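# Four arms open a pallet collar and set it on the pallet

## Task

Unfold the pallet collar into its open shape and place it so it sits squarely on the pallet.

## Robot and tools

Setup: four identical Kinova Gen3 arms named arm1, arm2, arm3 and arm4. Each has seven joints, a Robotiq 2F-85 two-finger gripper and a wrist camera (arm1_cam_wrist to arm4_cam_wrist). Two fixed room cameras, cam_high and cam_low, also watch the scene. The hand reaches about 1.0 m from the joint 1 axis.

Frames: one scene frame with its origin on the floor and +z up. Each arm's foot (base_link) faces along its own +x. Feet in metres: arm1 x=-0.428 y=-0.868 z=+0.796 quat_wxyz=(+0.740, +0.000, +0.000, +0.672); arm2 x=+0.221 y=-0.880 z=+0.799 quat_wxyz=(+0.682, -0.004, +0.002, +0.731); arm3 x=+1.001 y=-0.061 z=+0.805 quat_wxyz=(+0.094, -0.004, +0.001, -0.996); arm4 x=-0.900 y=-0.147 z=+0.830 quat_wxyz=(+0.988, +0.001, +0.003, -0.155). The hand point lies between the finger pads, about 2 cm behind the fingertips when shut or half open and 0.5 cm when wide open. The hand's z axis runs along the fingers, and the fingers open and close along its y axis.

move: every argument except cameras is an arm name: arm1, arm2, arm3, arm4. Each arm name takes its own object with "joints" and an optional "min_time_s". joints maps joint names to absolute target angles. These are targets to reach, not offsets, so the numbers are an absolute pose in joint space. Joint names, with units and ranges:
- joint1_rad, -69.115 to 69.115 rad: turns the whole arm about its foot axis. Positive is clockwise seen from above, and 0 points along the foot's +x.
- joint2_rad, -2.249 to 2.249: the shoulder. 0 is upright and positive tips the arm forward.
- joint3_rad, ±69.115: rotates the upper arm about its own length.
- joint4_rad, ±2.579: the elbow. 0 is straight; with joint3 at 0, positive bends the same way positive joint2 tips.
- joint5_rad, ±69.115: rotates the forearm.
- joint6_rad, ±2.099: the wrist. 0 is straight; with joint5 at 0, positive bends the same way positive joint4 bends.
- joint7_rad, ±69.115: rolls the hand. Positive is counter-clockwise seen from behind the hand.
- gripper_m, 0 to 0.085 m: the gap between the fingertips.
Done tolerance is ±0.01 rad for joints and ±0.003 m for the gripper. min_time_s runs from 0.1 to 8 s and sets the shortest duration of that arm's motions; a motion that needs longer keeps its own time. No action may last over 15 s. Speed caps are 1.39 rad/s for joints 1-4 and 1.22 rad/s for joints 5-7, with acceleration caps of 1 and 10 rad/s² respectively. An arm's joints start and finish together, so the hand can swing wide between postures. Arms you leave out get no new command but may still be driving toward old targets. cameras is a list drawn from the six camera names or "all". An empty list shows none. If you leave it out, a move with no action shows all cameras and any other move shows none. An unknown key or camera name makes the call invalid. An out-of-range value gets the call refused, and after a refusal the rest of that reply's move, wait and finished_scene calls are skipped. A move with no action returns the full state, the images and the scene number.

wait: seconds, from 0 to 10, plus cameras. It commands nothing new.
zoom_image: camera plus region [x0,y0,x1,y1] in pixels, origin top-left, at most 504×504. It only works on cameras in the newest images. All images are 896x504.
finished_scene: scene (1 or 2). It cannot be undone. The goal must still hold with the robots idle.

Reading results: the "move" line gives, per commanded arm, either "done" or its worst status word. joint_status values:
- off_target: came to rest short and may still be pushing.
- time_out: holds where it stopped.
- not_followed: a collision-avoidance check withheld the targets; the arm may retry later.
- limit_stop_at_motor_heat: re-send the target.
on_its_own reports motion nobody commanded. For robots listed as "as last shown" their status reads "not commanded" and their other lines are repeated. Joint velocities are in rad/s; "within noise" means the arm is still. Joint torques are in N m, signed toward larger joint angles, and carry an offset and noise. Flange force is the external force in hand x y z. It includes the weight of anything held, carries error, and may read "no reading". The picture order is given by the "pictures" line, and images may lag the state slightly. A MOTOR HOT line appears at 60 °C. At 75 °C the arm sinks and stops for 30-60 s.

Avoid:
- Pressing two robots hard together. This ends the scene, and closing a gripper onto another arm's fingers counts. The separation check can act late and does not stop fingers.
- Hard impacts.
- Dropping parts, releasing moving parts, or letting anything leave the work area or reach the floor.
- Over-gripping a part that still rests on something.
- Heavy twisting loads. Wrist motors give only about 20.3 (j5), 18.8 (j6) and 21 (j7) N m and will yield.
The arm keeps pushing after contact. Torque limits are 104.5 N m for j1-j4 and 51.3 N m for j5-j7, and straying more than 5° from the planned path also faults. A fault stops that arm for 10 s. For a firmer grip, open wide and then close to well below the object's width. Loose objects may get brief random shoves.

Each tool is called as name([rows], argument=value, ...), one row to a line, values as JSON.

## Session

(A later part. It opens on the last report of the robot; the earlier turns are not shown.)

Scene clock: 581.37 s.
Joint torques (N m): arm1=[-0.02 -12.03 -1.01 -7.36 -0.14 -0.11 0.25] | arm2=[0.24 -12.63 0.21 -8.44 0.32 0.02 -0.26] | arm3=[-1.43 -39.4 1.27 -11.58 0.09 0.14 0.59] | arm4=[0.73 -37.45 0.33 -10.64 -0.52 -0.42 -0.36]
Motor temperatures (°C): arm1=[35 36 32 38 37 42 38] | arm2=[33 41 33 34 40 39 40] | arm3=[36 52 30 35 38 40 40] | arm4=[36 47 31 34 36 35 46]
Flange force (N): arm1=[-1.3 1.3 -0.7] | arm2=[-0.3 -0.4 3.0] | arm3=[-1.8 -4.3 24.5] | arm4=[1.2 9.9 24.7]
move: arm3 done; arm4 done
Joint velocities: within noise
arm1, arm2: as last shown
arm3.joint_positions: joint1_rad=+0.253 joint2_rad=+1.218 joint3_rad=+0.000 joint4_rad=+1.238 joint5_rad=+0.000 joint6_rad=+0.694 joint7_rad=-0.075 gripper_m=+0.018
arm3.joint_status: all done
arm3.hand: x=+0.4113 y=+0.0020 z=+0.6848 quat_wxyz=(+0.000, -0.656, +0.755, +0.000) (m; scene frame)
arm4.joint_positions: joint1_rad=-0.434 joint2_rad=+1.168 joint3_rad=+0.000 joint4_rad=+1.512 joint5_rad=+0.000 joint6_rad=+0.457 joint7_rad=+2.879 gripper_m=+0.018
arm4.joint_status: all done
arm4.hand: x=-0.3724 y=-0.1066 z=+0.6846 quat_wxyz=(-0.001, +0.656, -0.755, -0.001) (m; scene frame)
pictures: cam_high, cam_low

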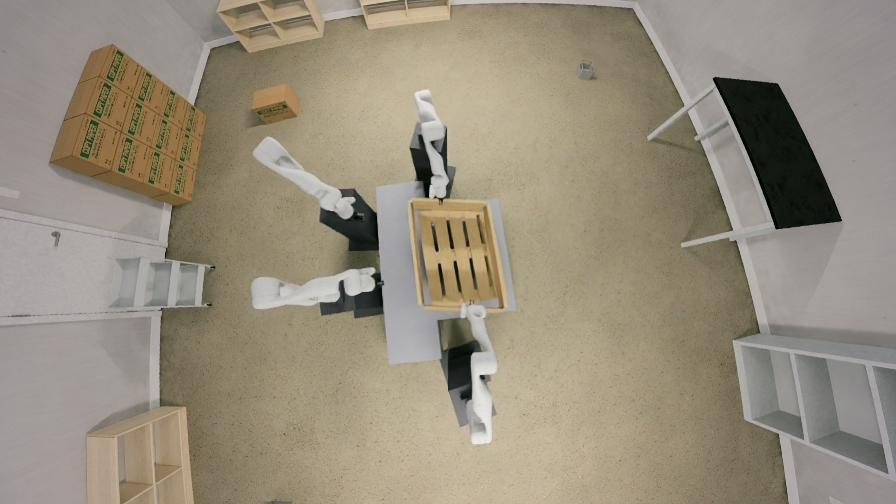

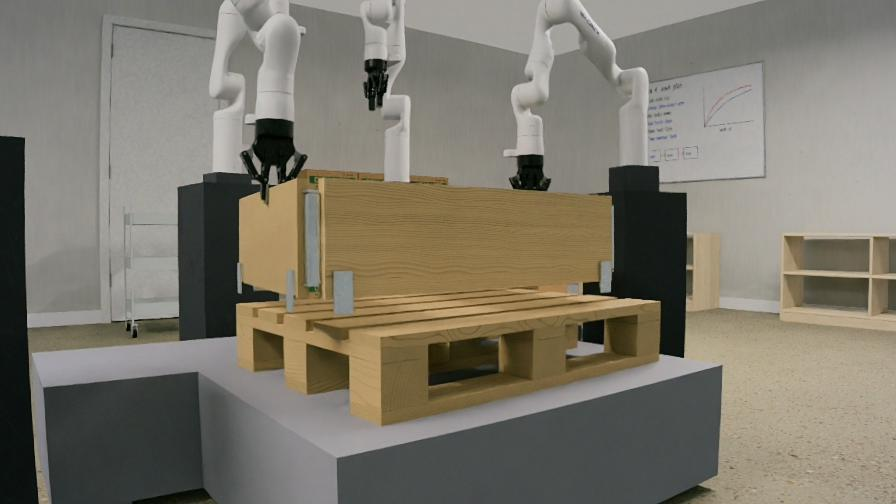

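move(arm3={"joints": {"joint1_rad": 0.3446, "joint2_rad": 1.249, "joint4_rad": 1.1484, "joint6_rad": 0.7524, "joint7_rad": 0.1858}, "min_time_s": 2.0}, arm4={"joints": {"joint1_rad": -0.5173, "joint2_rad": 1.1814, "joint4_rad": 1.4621, "joint6_rad": 0.493, "joint7_rad": 2.9649}, "min_time_s": 2.0}, cameras=["all"])

zoom_image(camera="cam_high", region=[390, 180, 530, 330])

zoom_image(camera="cam_low", region=[220, 160, 470, 350])

zoom_image(camera="cam_low", region=[450, 160, 700, 350])

Scene clock: 585.20 s.
Joint torques (N m): arm1=[-0.11 -12.03 -1.01 -7.51 -0.13 -0.14 0.28] | arm2=[0.22 -12.62 0.27 -8.4 0.3 0.01 -0.26] | arm3=[-1.66 -40.36 1.25 -12.17 0.15 0.26 0.61] | arm4=[0.82 -38.2 0.48 -11.34 -0.47 -0.41 -0.35]
Motor temperatures (°C): arm1=[35 36 32 38 37 42 38] | arm2=[33 41 33 34 40 39 40] | arm3=[36 52 30 35 38 40 40] | arm4=[36 47 31 34 36 35 46]
Flange force (N): arm1=[-1.1 0.9 -0.5] | arm2=[-0.3 -0.3 2.9] | arm3=[-0.9 -4.8 24.6] | arm4=[0.3 10.9 24.6]
move: arm3 done; arm4 done
Joint velocities: within noise
arm1, arm2: as last shown
arm3.joint_positions: joint1_rad=+0.345 joint2_rad=+1.249 joint3_rad=+0.000 joint4_rad=+1.148 joint5_rad=+0.000 joint6_rad=+0.752 joint7_rad=+0.186 gripper_m=+0.018
arm3.joint_status: all done
arm3.hand: x=+0.4015 y=+0.0581 z=+0.6849 quat_wxyz=(+0.000, -0.718, +0.696, +0.000) (m; scene frame)
arm4.joint_positions: joint1_rad=-0.517 joint2_rad=+1.181 joint3_rad=+0.000 joint4_rad=+1.462 joint5_rad=+0.000 joint6_rad=+0.493 joint7_rad=+2.965 gripper_m=+0.018
arm4.joint_status: all done
arm4.hand: x=-0.3658 y=-0.0603 z=+0.6845 quat_wxyz=(-0.001, +0.718, -0.697, -0.001) (m; scene frame)
pictures: arm1_cam_wrist, arm2_cam_wrist, arm3_cam_wrist, arm4_cam_wrist, cam_high, cam_low

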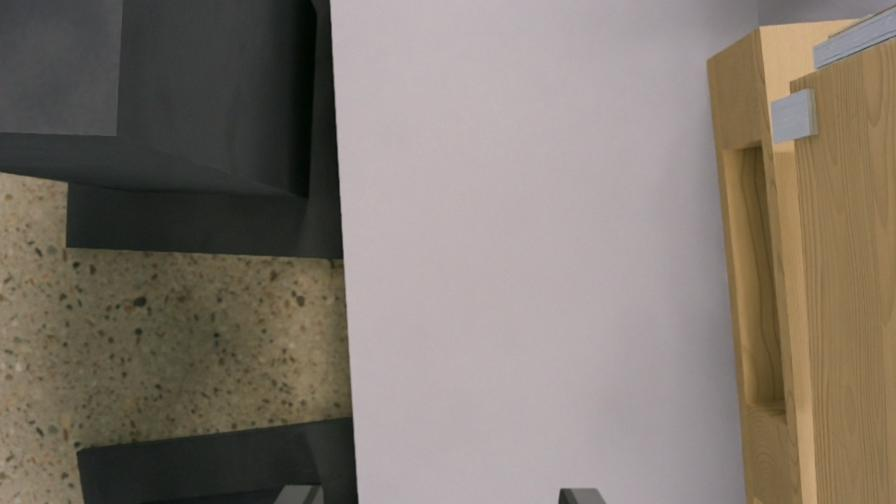

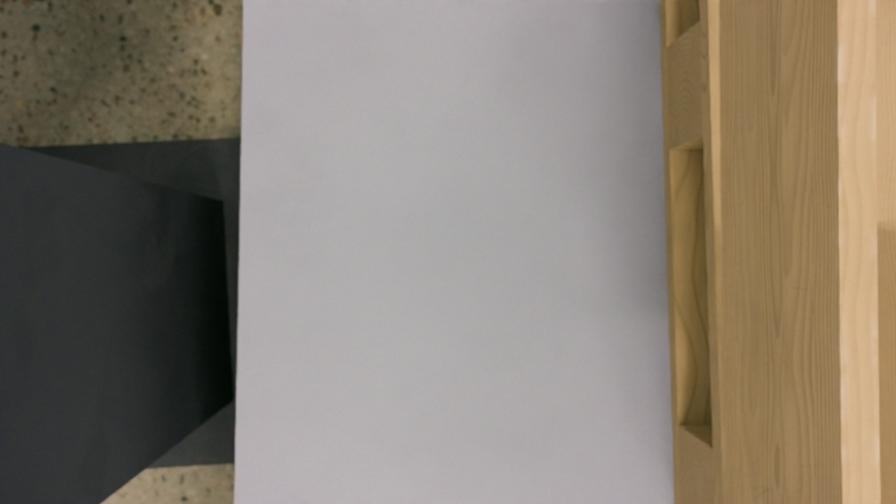

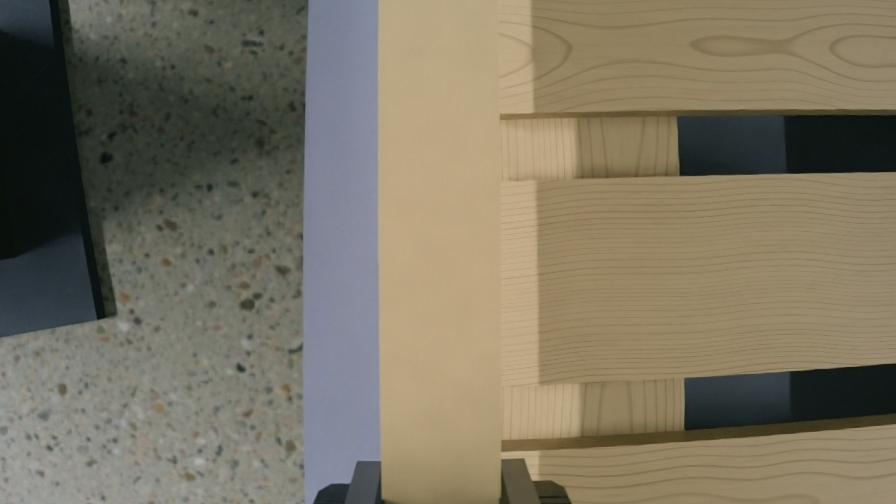

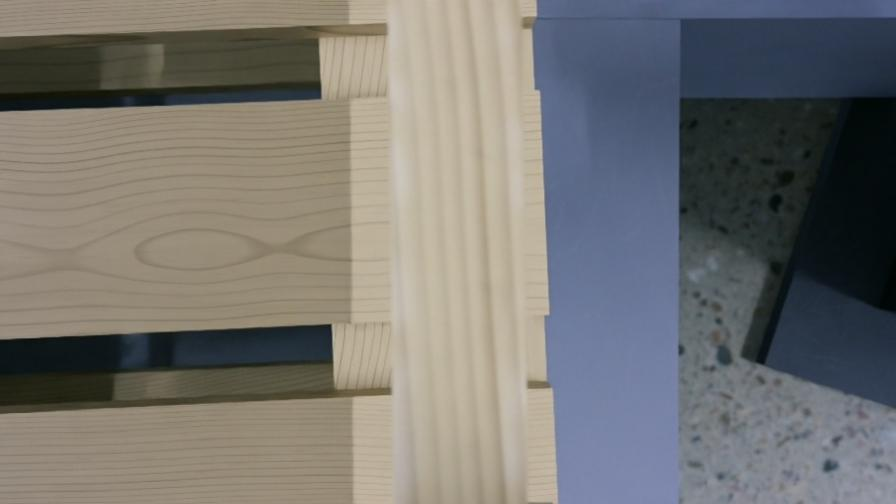

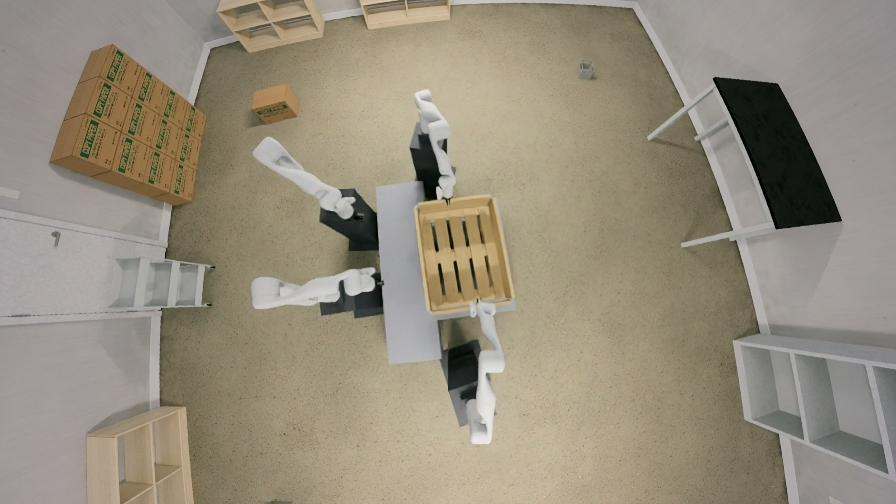

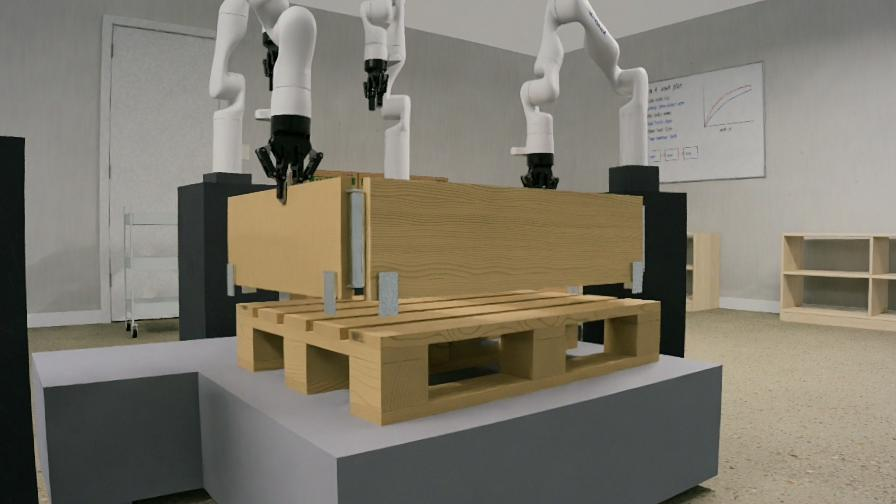

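Scaled by 3.360 from the camera's 896x504 image, which has a finer 1280x720 frame.

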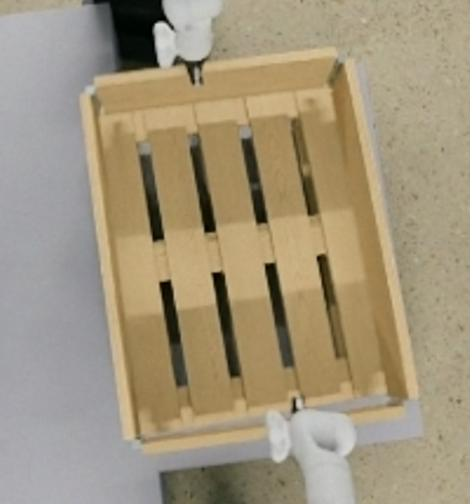

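Scaled by 2.016 from the camera's 896x504 image, which has a finer 1280x720 frame.

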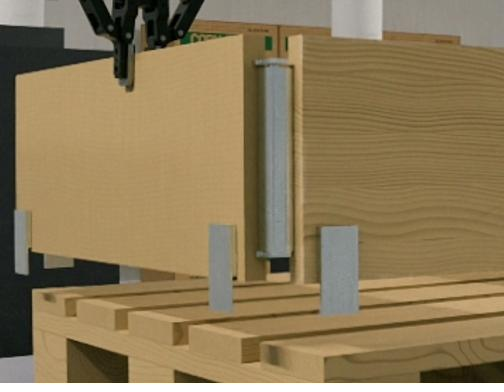

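Scaled by 2.016 from the camera's 896x504 image, which has a finer 1280x720 frame.

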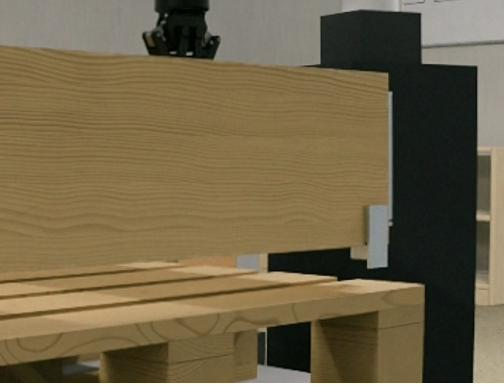

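zoom_image(camera="arm2_cam_wrist", region=[640, 100, 896, 400])

zoom_image(camera="arm1_cam_wrist", region=[680, 0, 896, 252])

zoom_image(camera="arm1_cam_wrist", region=[680, 252, 896, 504])

Scaled by 1.680 from the camera's 896x504 image, which has a finer 1280x720 frame.

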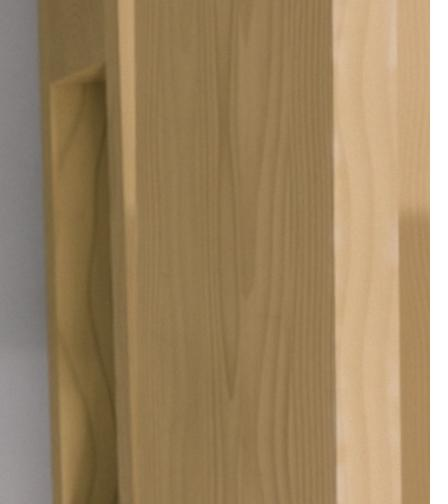

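Scaled by 2.000 from the camera's 896x504 image, which has a finer 1280x720 frame.

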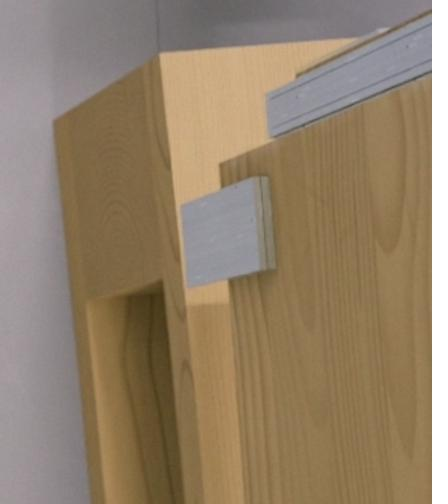

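Scaled by 2.000 from the camera's 896x504 image, which has a finer 1280x720 frame.

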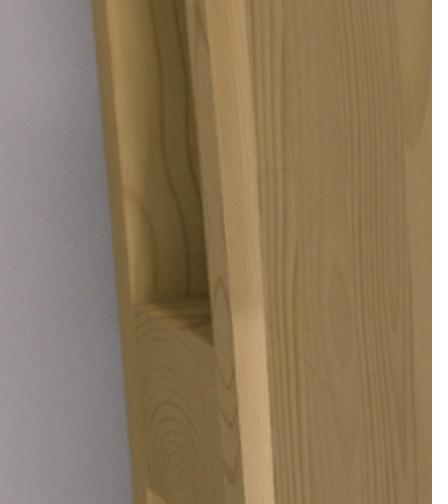

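move(arm3={"joints": {"joint1_rad": 0.3595, "joint2_rad": 1.3187, "joint4_rad": 0.9559, "joint6_rad": 0.8752, "joint7_rad": 0.2267}, "min_time_s": 3.0}, arm4={"joints": {"joint1_rad": -0.5206, "joint2_rad": 1.1488, "joint4_rad": 1.5879, "joint6_rad": 0.3999, "joint7_rad": 2.9876}, "min_time_s": 3.0}, cameras=["all"])

zoom_image(camera="cam_low", region=[220, 240, 470, 430])

zoom_image(camera="cam_low", region=[500, 200, 700, 350])

zoom_image(camera="arm2_cam_wrist", region=[640, 100, 896, 400])

zoom_image(camera="arm1_cam_wrist", region=[680, 0, 896, 252])

zoom_image(camera="arm1_cam_wrist", region=[680, 252, 896, 504])

Scene clock: 609.83 s.
Joint torques (N m): arm1=[-0.06 -12.01 -0.98 -7.42 -0.15 -0.2 0.27] | arm2=[0.25 -12.58 0.27 -8.47 0.32 0.03 -0.24] | arm3=[-1.45 -43 1.51 -13.62 0.19 0.23 0.68] | arm4=[0.65 -34.86 0.34 -8.34 -0.51 0.45 -0.38]
Motor temperatures (°C): arm1=[35 35 32 38 37 42 38] | arm2=[33 41 33 34 40 39 40] | arm3=[36 53 30 35 38 40 40] | arm4=[36 47 31 34 36 35 46]
Flange force (N): arm1=[-1.2 1.2 -0.9] | arm2=[-0.2 -0.6 3.0] | arm3=[-0.2 -4.3 25.5] | arm4=[0.1 8.1 23.9]
move: arm3 done; arm4 done
Joint velocities: within noise
arm1, arm2: as last shown
arm3.joint_positions: joint1_rad=+0.360 joint2_rad=+1.319 joint3_rad=+0.000 joint4_rad=+0.956 joint5_rad=+0.000 joint6_rad=+0.875 joint7_rad=+0.227 gripper_m=+0.018
arm3.joint_status: all done
arm3.hand: x=+0.3688 y=+0.0730 z=+0.6849 quat_wxyz=(+0.000, -0.727, +0.687, +0.000) (m; scene frame)
arm4.joint_positions: joint1_rad=-0.521 joint2_rad=+1.149 joint3_rad=+0.000 joint4_rad=+1.588 joint5_rad=+0.000 joint6_rad=+0.400 joint7_rad=+2.988 gripper_m=+0.018
arm4.joint_status: all done
arm4.hand: x=-0.3972 y=-0.0651 z=+0.6845 quat_wxyz=(-0.001, +0.727, -0.687, -0.001) (m; scene frame)
pictures: arm1_cam_wrist, arm2_cam_wrist, arm3_cam_wrist, arm4_cam_wrist, cam_high, cam_low

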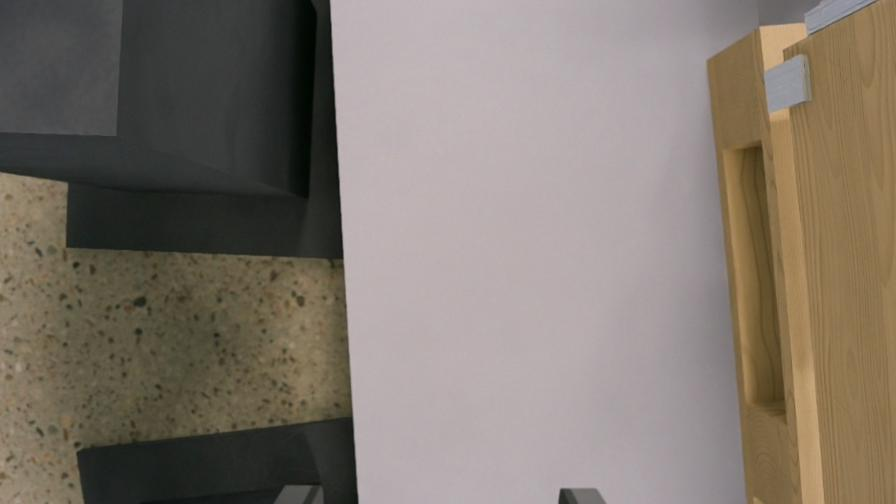

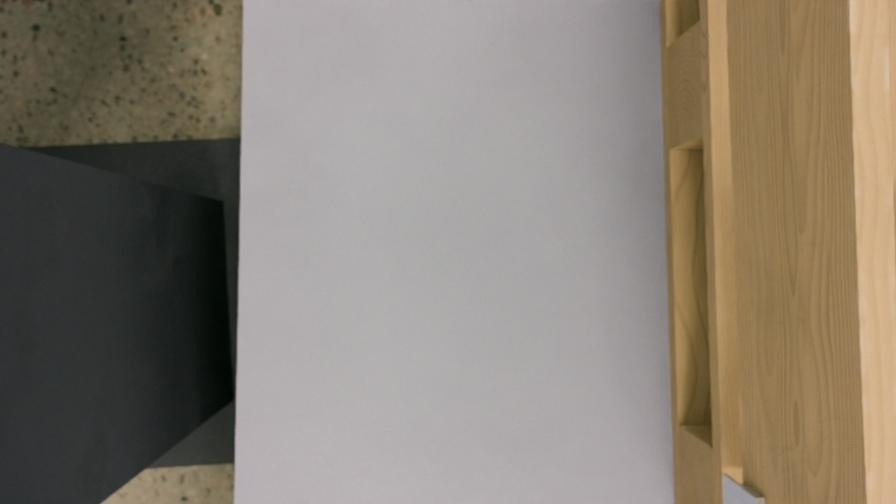

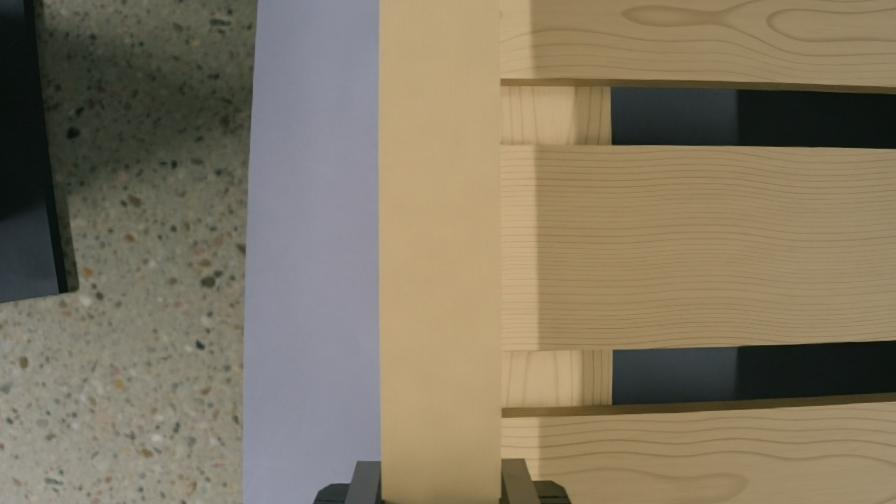

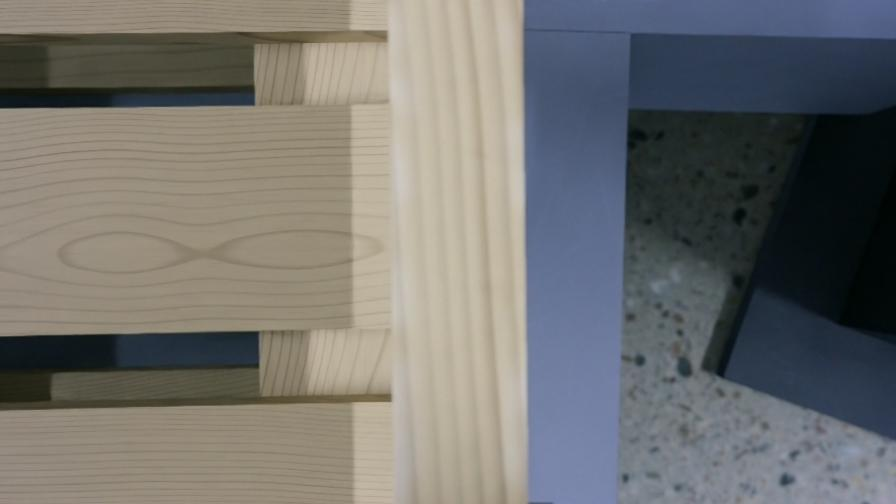

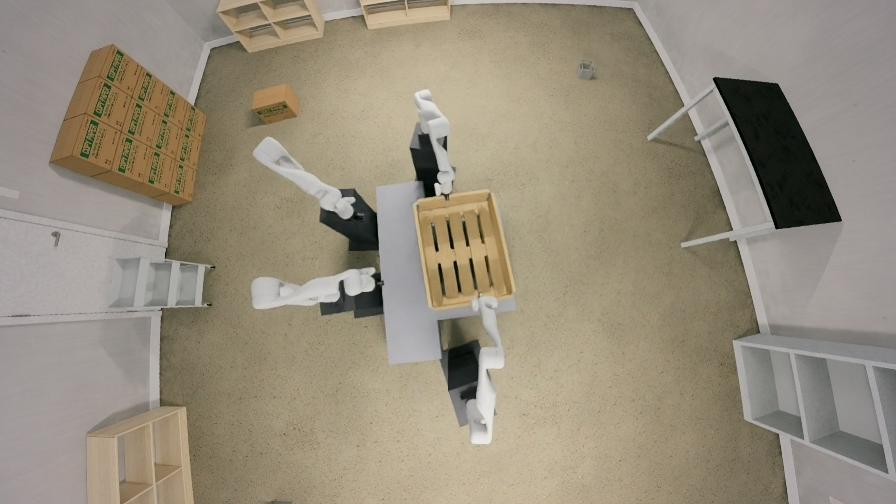

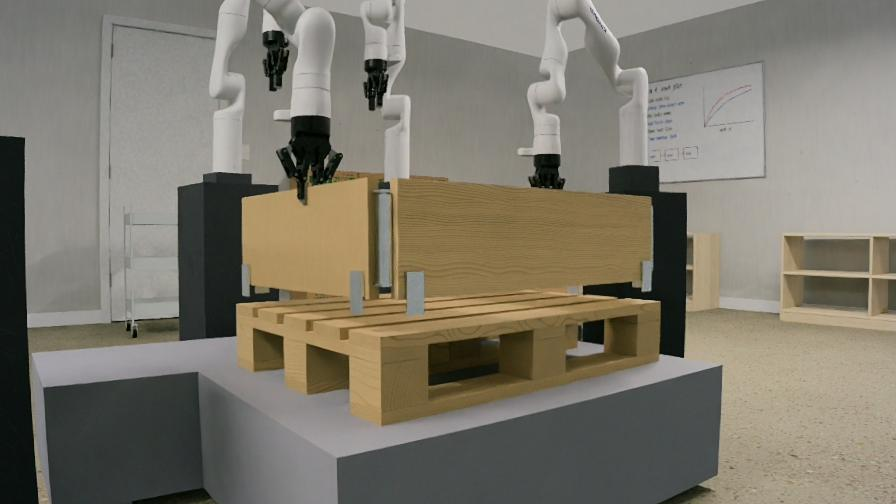

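Scaled by 2.016 from the camera's 896x504 image, which has a finer 1280x720 frame.

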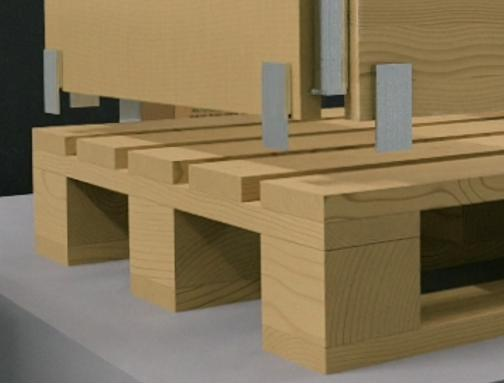

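Scaled by 2.520 from the camera's 896x504 image, which has a finer 1280x720 frame.

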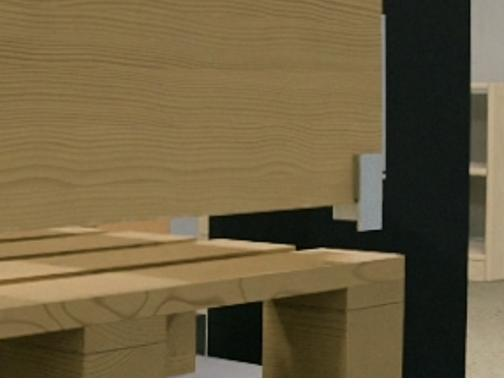

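Scaled by 1.680 from the camera's 896x504 image, which has a finer 1280x720 frame.

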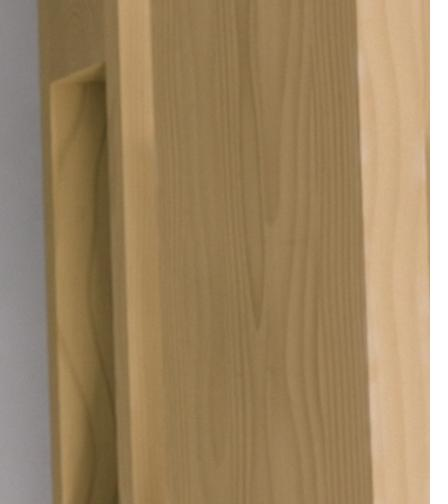

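Scaled by 2.000 from the camera's 896x504 image, which has a finer 1280x720 frame.

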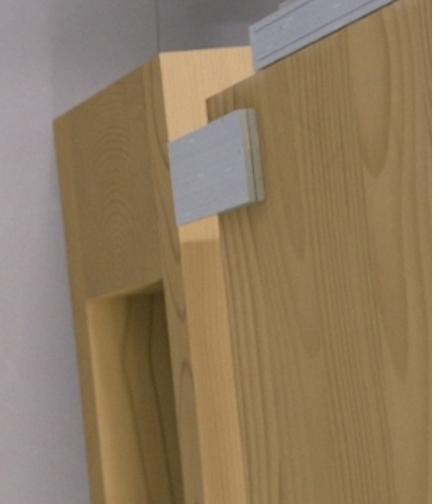

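Scaled by 2.000 from the camera's 896x504 image, which has a finer 1280x720 frame.

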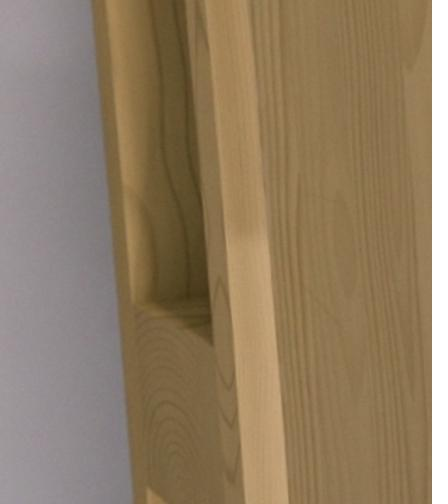

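zoom_image(camera="cam_low", region=[330, 260, 450, 350])

zoom_image(camera="cam_low", region=[225, 170, 345, 320])

zoom_image(camera="cam_low", region=[560, 180, 680, 320])

zoom_image(camera="cam_low", region=[340, 165, 460, 275])

Scaled by 4.200 from the camera's 896x504 image, which has a finer 1280x720 frame.

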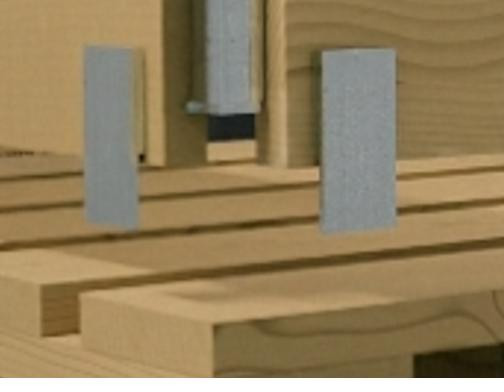

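Scaled by 3.360 from the camera's 896x504 image, which has a finer 1280x720 frame.

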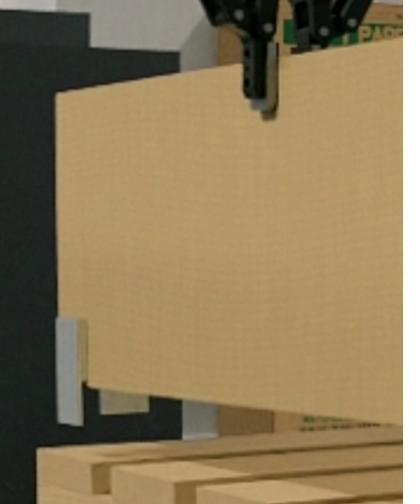

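Scaled by 3.600 from the camera's 896x504 image, which has a finer 1280x720 frame.

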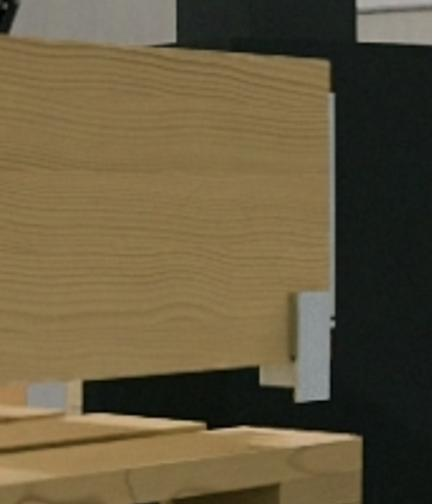

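Scaled by 4.200 from the camera's 896x504 image, which has a finer 1280x720 frame.

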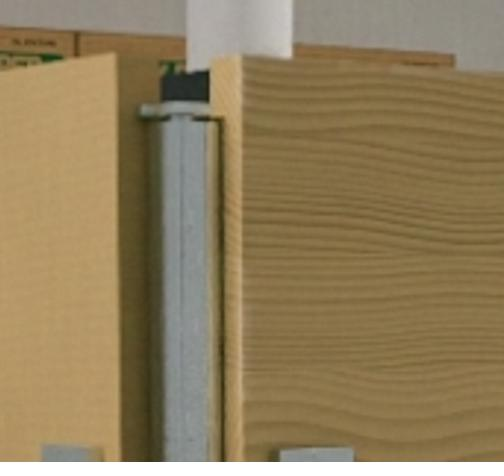

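zoom_image(camera="arm4_cam_wrist", region=[370, 0, 550, 100])

zoom_image(camera="arm4_cam_wrist", region=[370, 404, 550, 504])

zoom_image(camera="arm3_cam_wrist", region=[350, 0, 530, 100])

zoom_image(camera="arm3_cam_wrist", region=[350, 360, 530, 460])

Scaled by 2.800 from the camera's 896x504 image, which has a finer 1280x720 frame.

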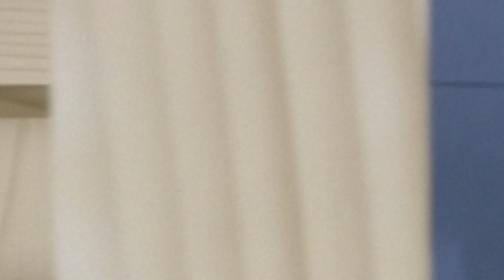

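Scaled by 2.800 from the camera's 896x504 image, which has a finer 1280x720 frame.

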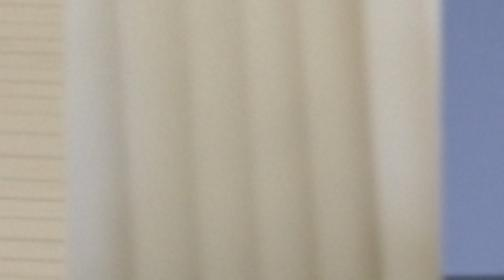

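Scaled by 2.800 from the camera's 896x504 image, which has a finer 1280x720 frame.

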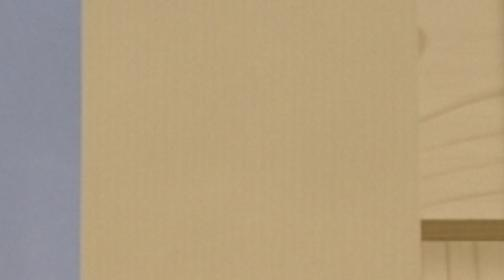

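Scaled by 2.800 from the camera's 896x504 image, which has a finer 1280x720 frame.

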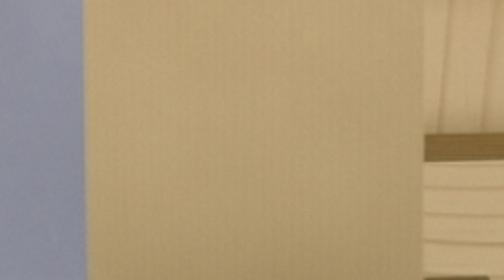

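move(arm3={"joints": {"joint1_rad": 0.3605, "joint2_rad": 1.3494, "joint4_rad": 0.9566, "joint6_rad": 0.8439, "joint7_rad": 0.2277}, "min_time_s": 2.5}, arm4={"joints": {"joint1_rad": -0.5194, "joint2_rad": 1.1942, "joint4_rad": 1.5578, "joint6_rad": 0.3845, "joint7_rad": 2.9888}, "min_time_s": 2.5}, cameras=["all"])

zoom_image(camera="cam_low", region=[330, 260, 450, 350])

zoom_image(camera="cam_low", region=[225, 230, 345, 320])

zoom_image(camera="cam_low", region=[580, 230, 680, 320])

zoom_image(camera="arm1_cam_wrist", region=[720, 0, 896, 120])

zoom_image(camera="arm2_cam_wrist", region=[680, 384, 860, 504])

Scene clock: 641.50 s.
Joint torques (N m): arm1=[-0.06 -12.02 -1.11 -7.5 -0.08 -0.13 0.26] | arm2=[0.25 -12.6 0.25 -8.45 0.3 0.01 -0.24] | arm3=[-1.31 -42.09 1.69 -12.55 0.34 0.6 0.71] | arm4=[0.59 -35.35 0.22 -7.99 -0.5 0.42 -0.35]
Motor temperatures (°C): arm1=[35 35 32 38 37 42 38] | arm2=[33 40 33 35 40 39 40] | arm3=[36 53 30 36 38 40 40] | arm4=[36 49 31 34 36 35 46]
Flange force (N): arm1=[-1.1 0.9 -0.5] | arm2=[-0.2 -0.5 3.0] | arm3=[-0.2 -3.1 24.9] | arm4=[0.1 7.5 24.1]
move: arm3 done; arm4 done
Joint velocities: within noise
arm1, arm2: as last shown
arm3.joint_positions: joint1_rad=+0.361 joint2_rad=+1.349 joint3_rad=+0.000 joint4_rad=+0.957 joint5_rad=+0.000 joint6_rad=+0.844 joint7_rad=+0.228 gripper_m=+0.018
arm3.joint_status: all done
arm3.hand: x=+0.3722 y=+0.0730 z=+0.6649 quat_wxyz=(+0.000, -0.727, +0.687, +0.000) (m; scene frame)
arm4.joint_positions: joint1_rad=-0.519 joint2_rad=+1.194 joint3_rad=+0.000 joint4_rad=+1.558 joint5_rad=+0.000 joint6_rad=+0.384 joint7_rad=+2.989 gripper_m=+0.018
arm4.joint_status: all done
arm4.hand: x=-0.3942 y=-0.0651 z=+0.6650 quat_wxyz=(-0.001, +0.727, -0.687, -0.001) (m; scene frame)
pictures: arm1_cam_wrist, arm2_cam_wrist, arm3_cam_wrist, arm4_cam_wrist, cam_high, cam_low

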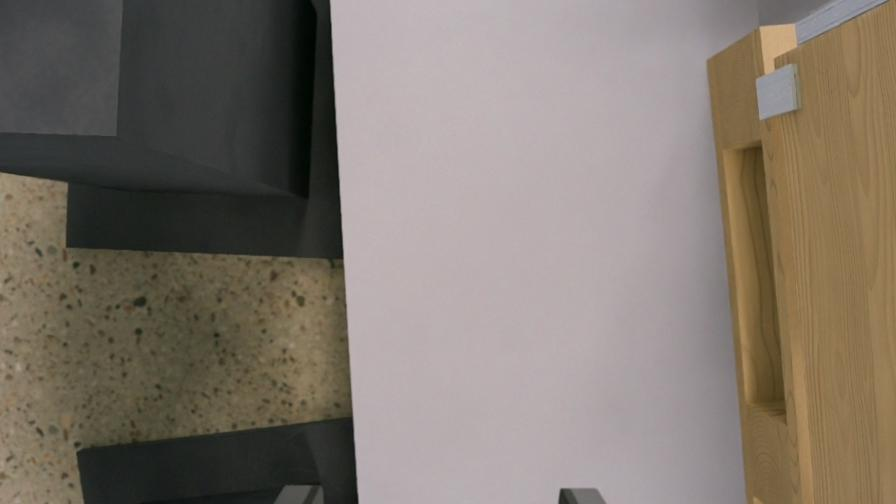

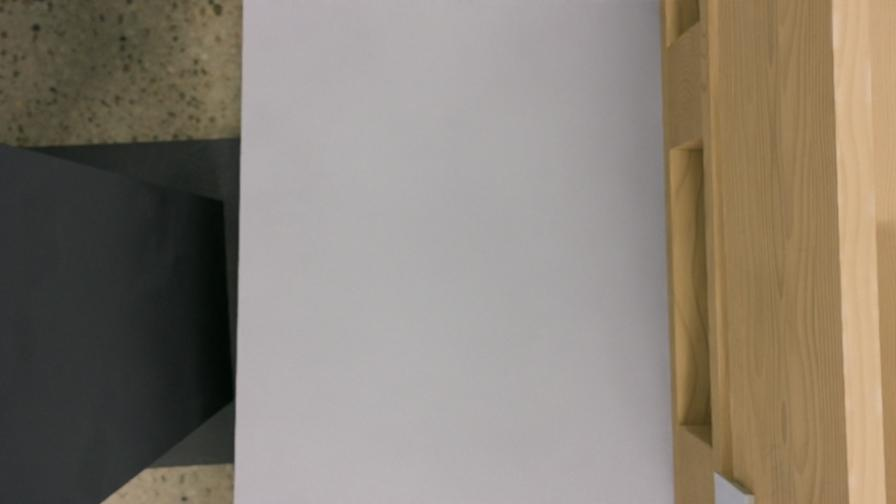

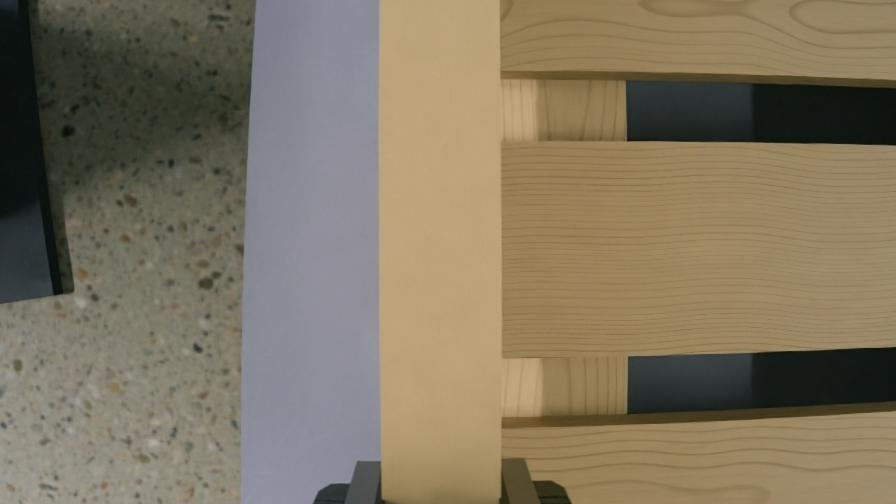

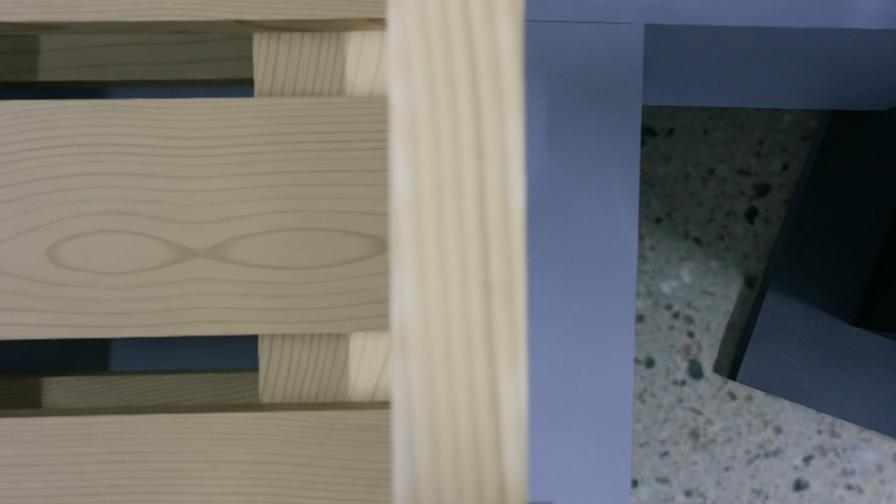

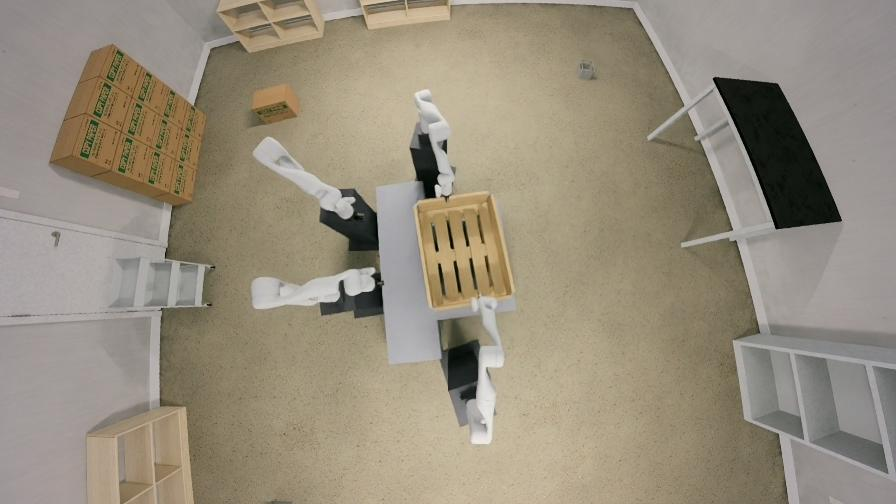

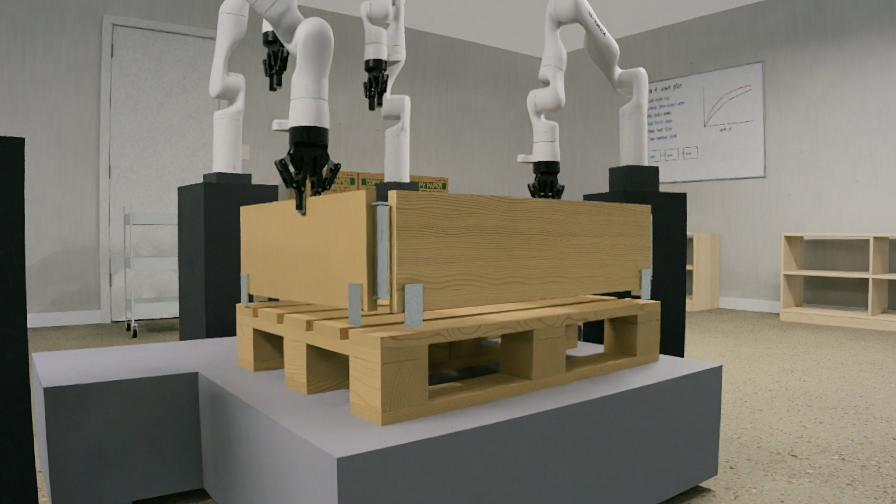

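Scaled by 4.200 from the camera's 896x504 image, which has a finer 1280x720 frame.

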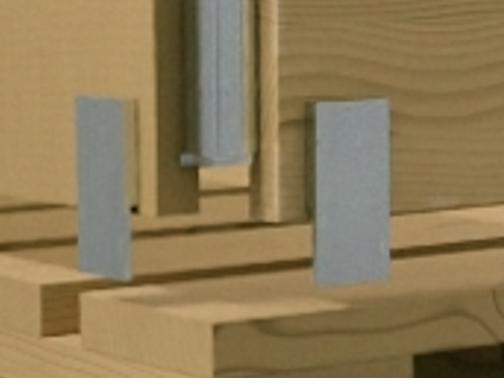

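Scaled by 4.200 from the camera's 896x504 image, which has a finer 1280x720 frame.

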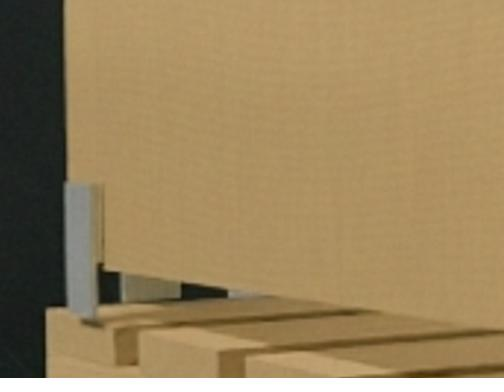

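Scaled by 5.040 from the camera's 896x504 image, which has a finer 1280x720 frame.

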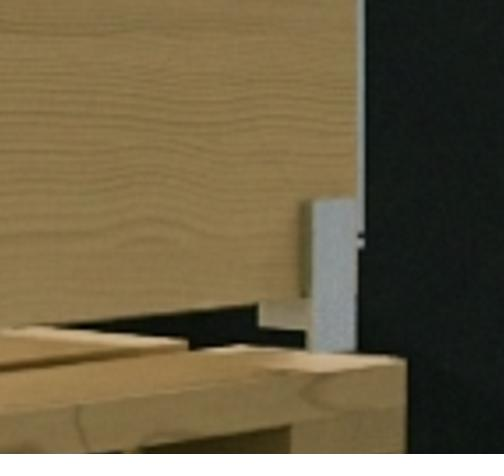

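Scaled by 2.864 from the camera's 896x504 image, which has a finer 1280x720 frame.

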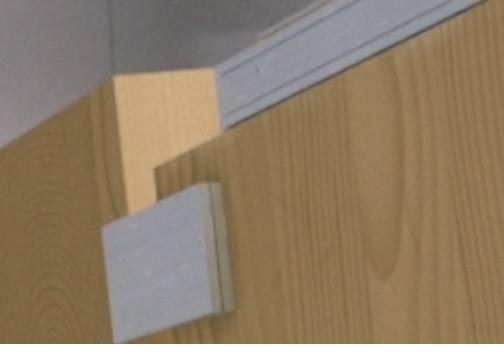

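Scaled by 2.800 from the camera's 896x504 image, which has a finer 1280x720 frame.

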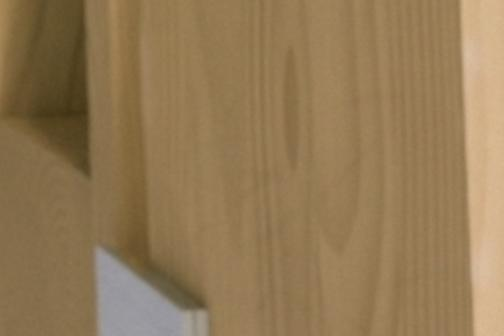

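zoom_image(camera="arm1_cam_wrist", region=[700, 324, 880, 504])

zoom_image(camera="arm2_cam_wrist", region=[640, 0, 820, 180])

zoom_image(camera="arm1_cam_wrist", region=[700, 100, 880, 280])

zoom_image(camera="arm2_cam_wrist", region=[640, 200, 820, 380])

Scaled by 2.800 from the camera's 896x504 image, which has a finer 1280x720 frame.

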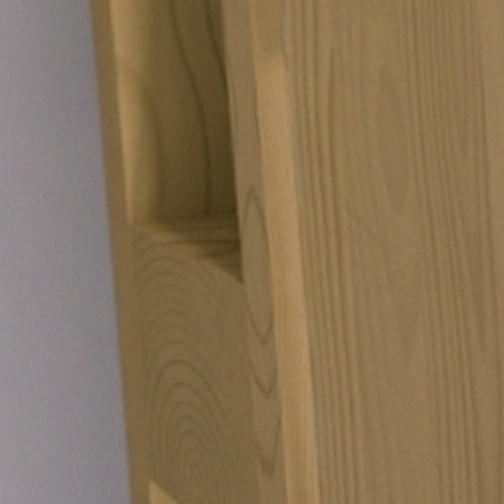

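Scaled by 2.800 from the camera's 896x504 image, which has a finer 1280x720 frame.

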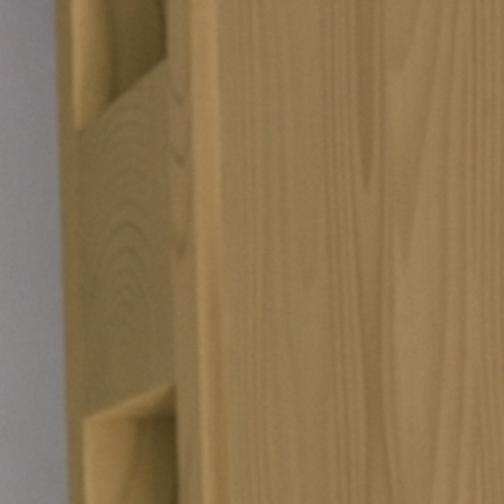

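Scaled by 2.800 from the camera's 896x504 image, which has a finer 1280x720 frame.

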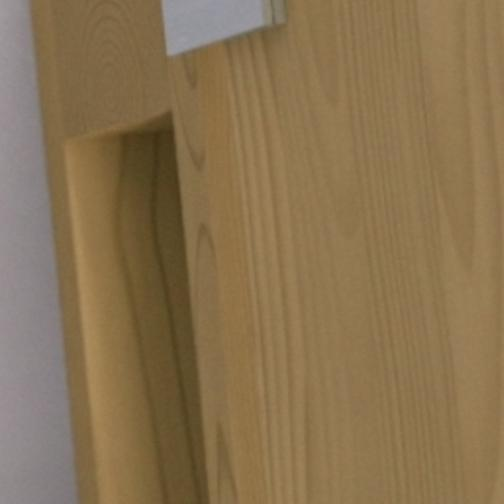

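Scaled by 2.800 from the camera's 896x504 image, which has a finer 1280x720 frame.

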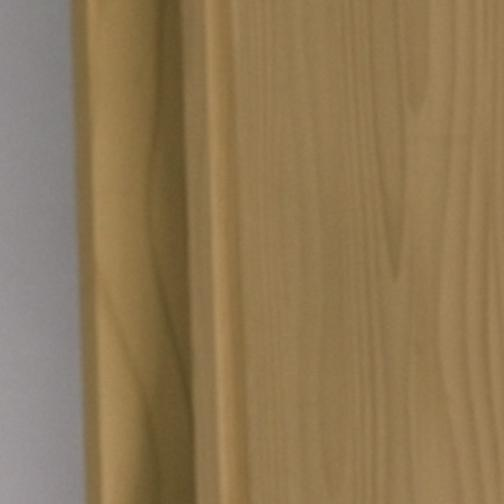

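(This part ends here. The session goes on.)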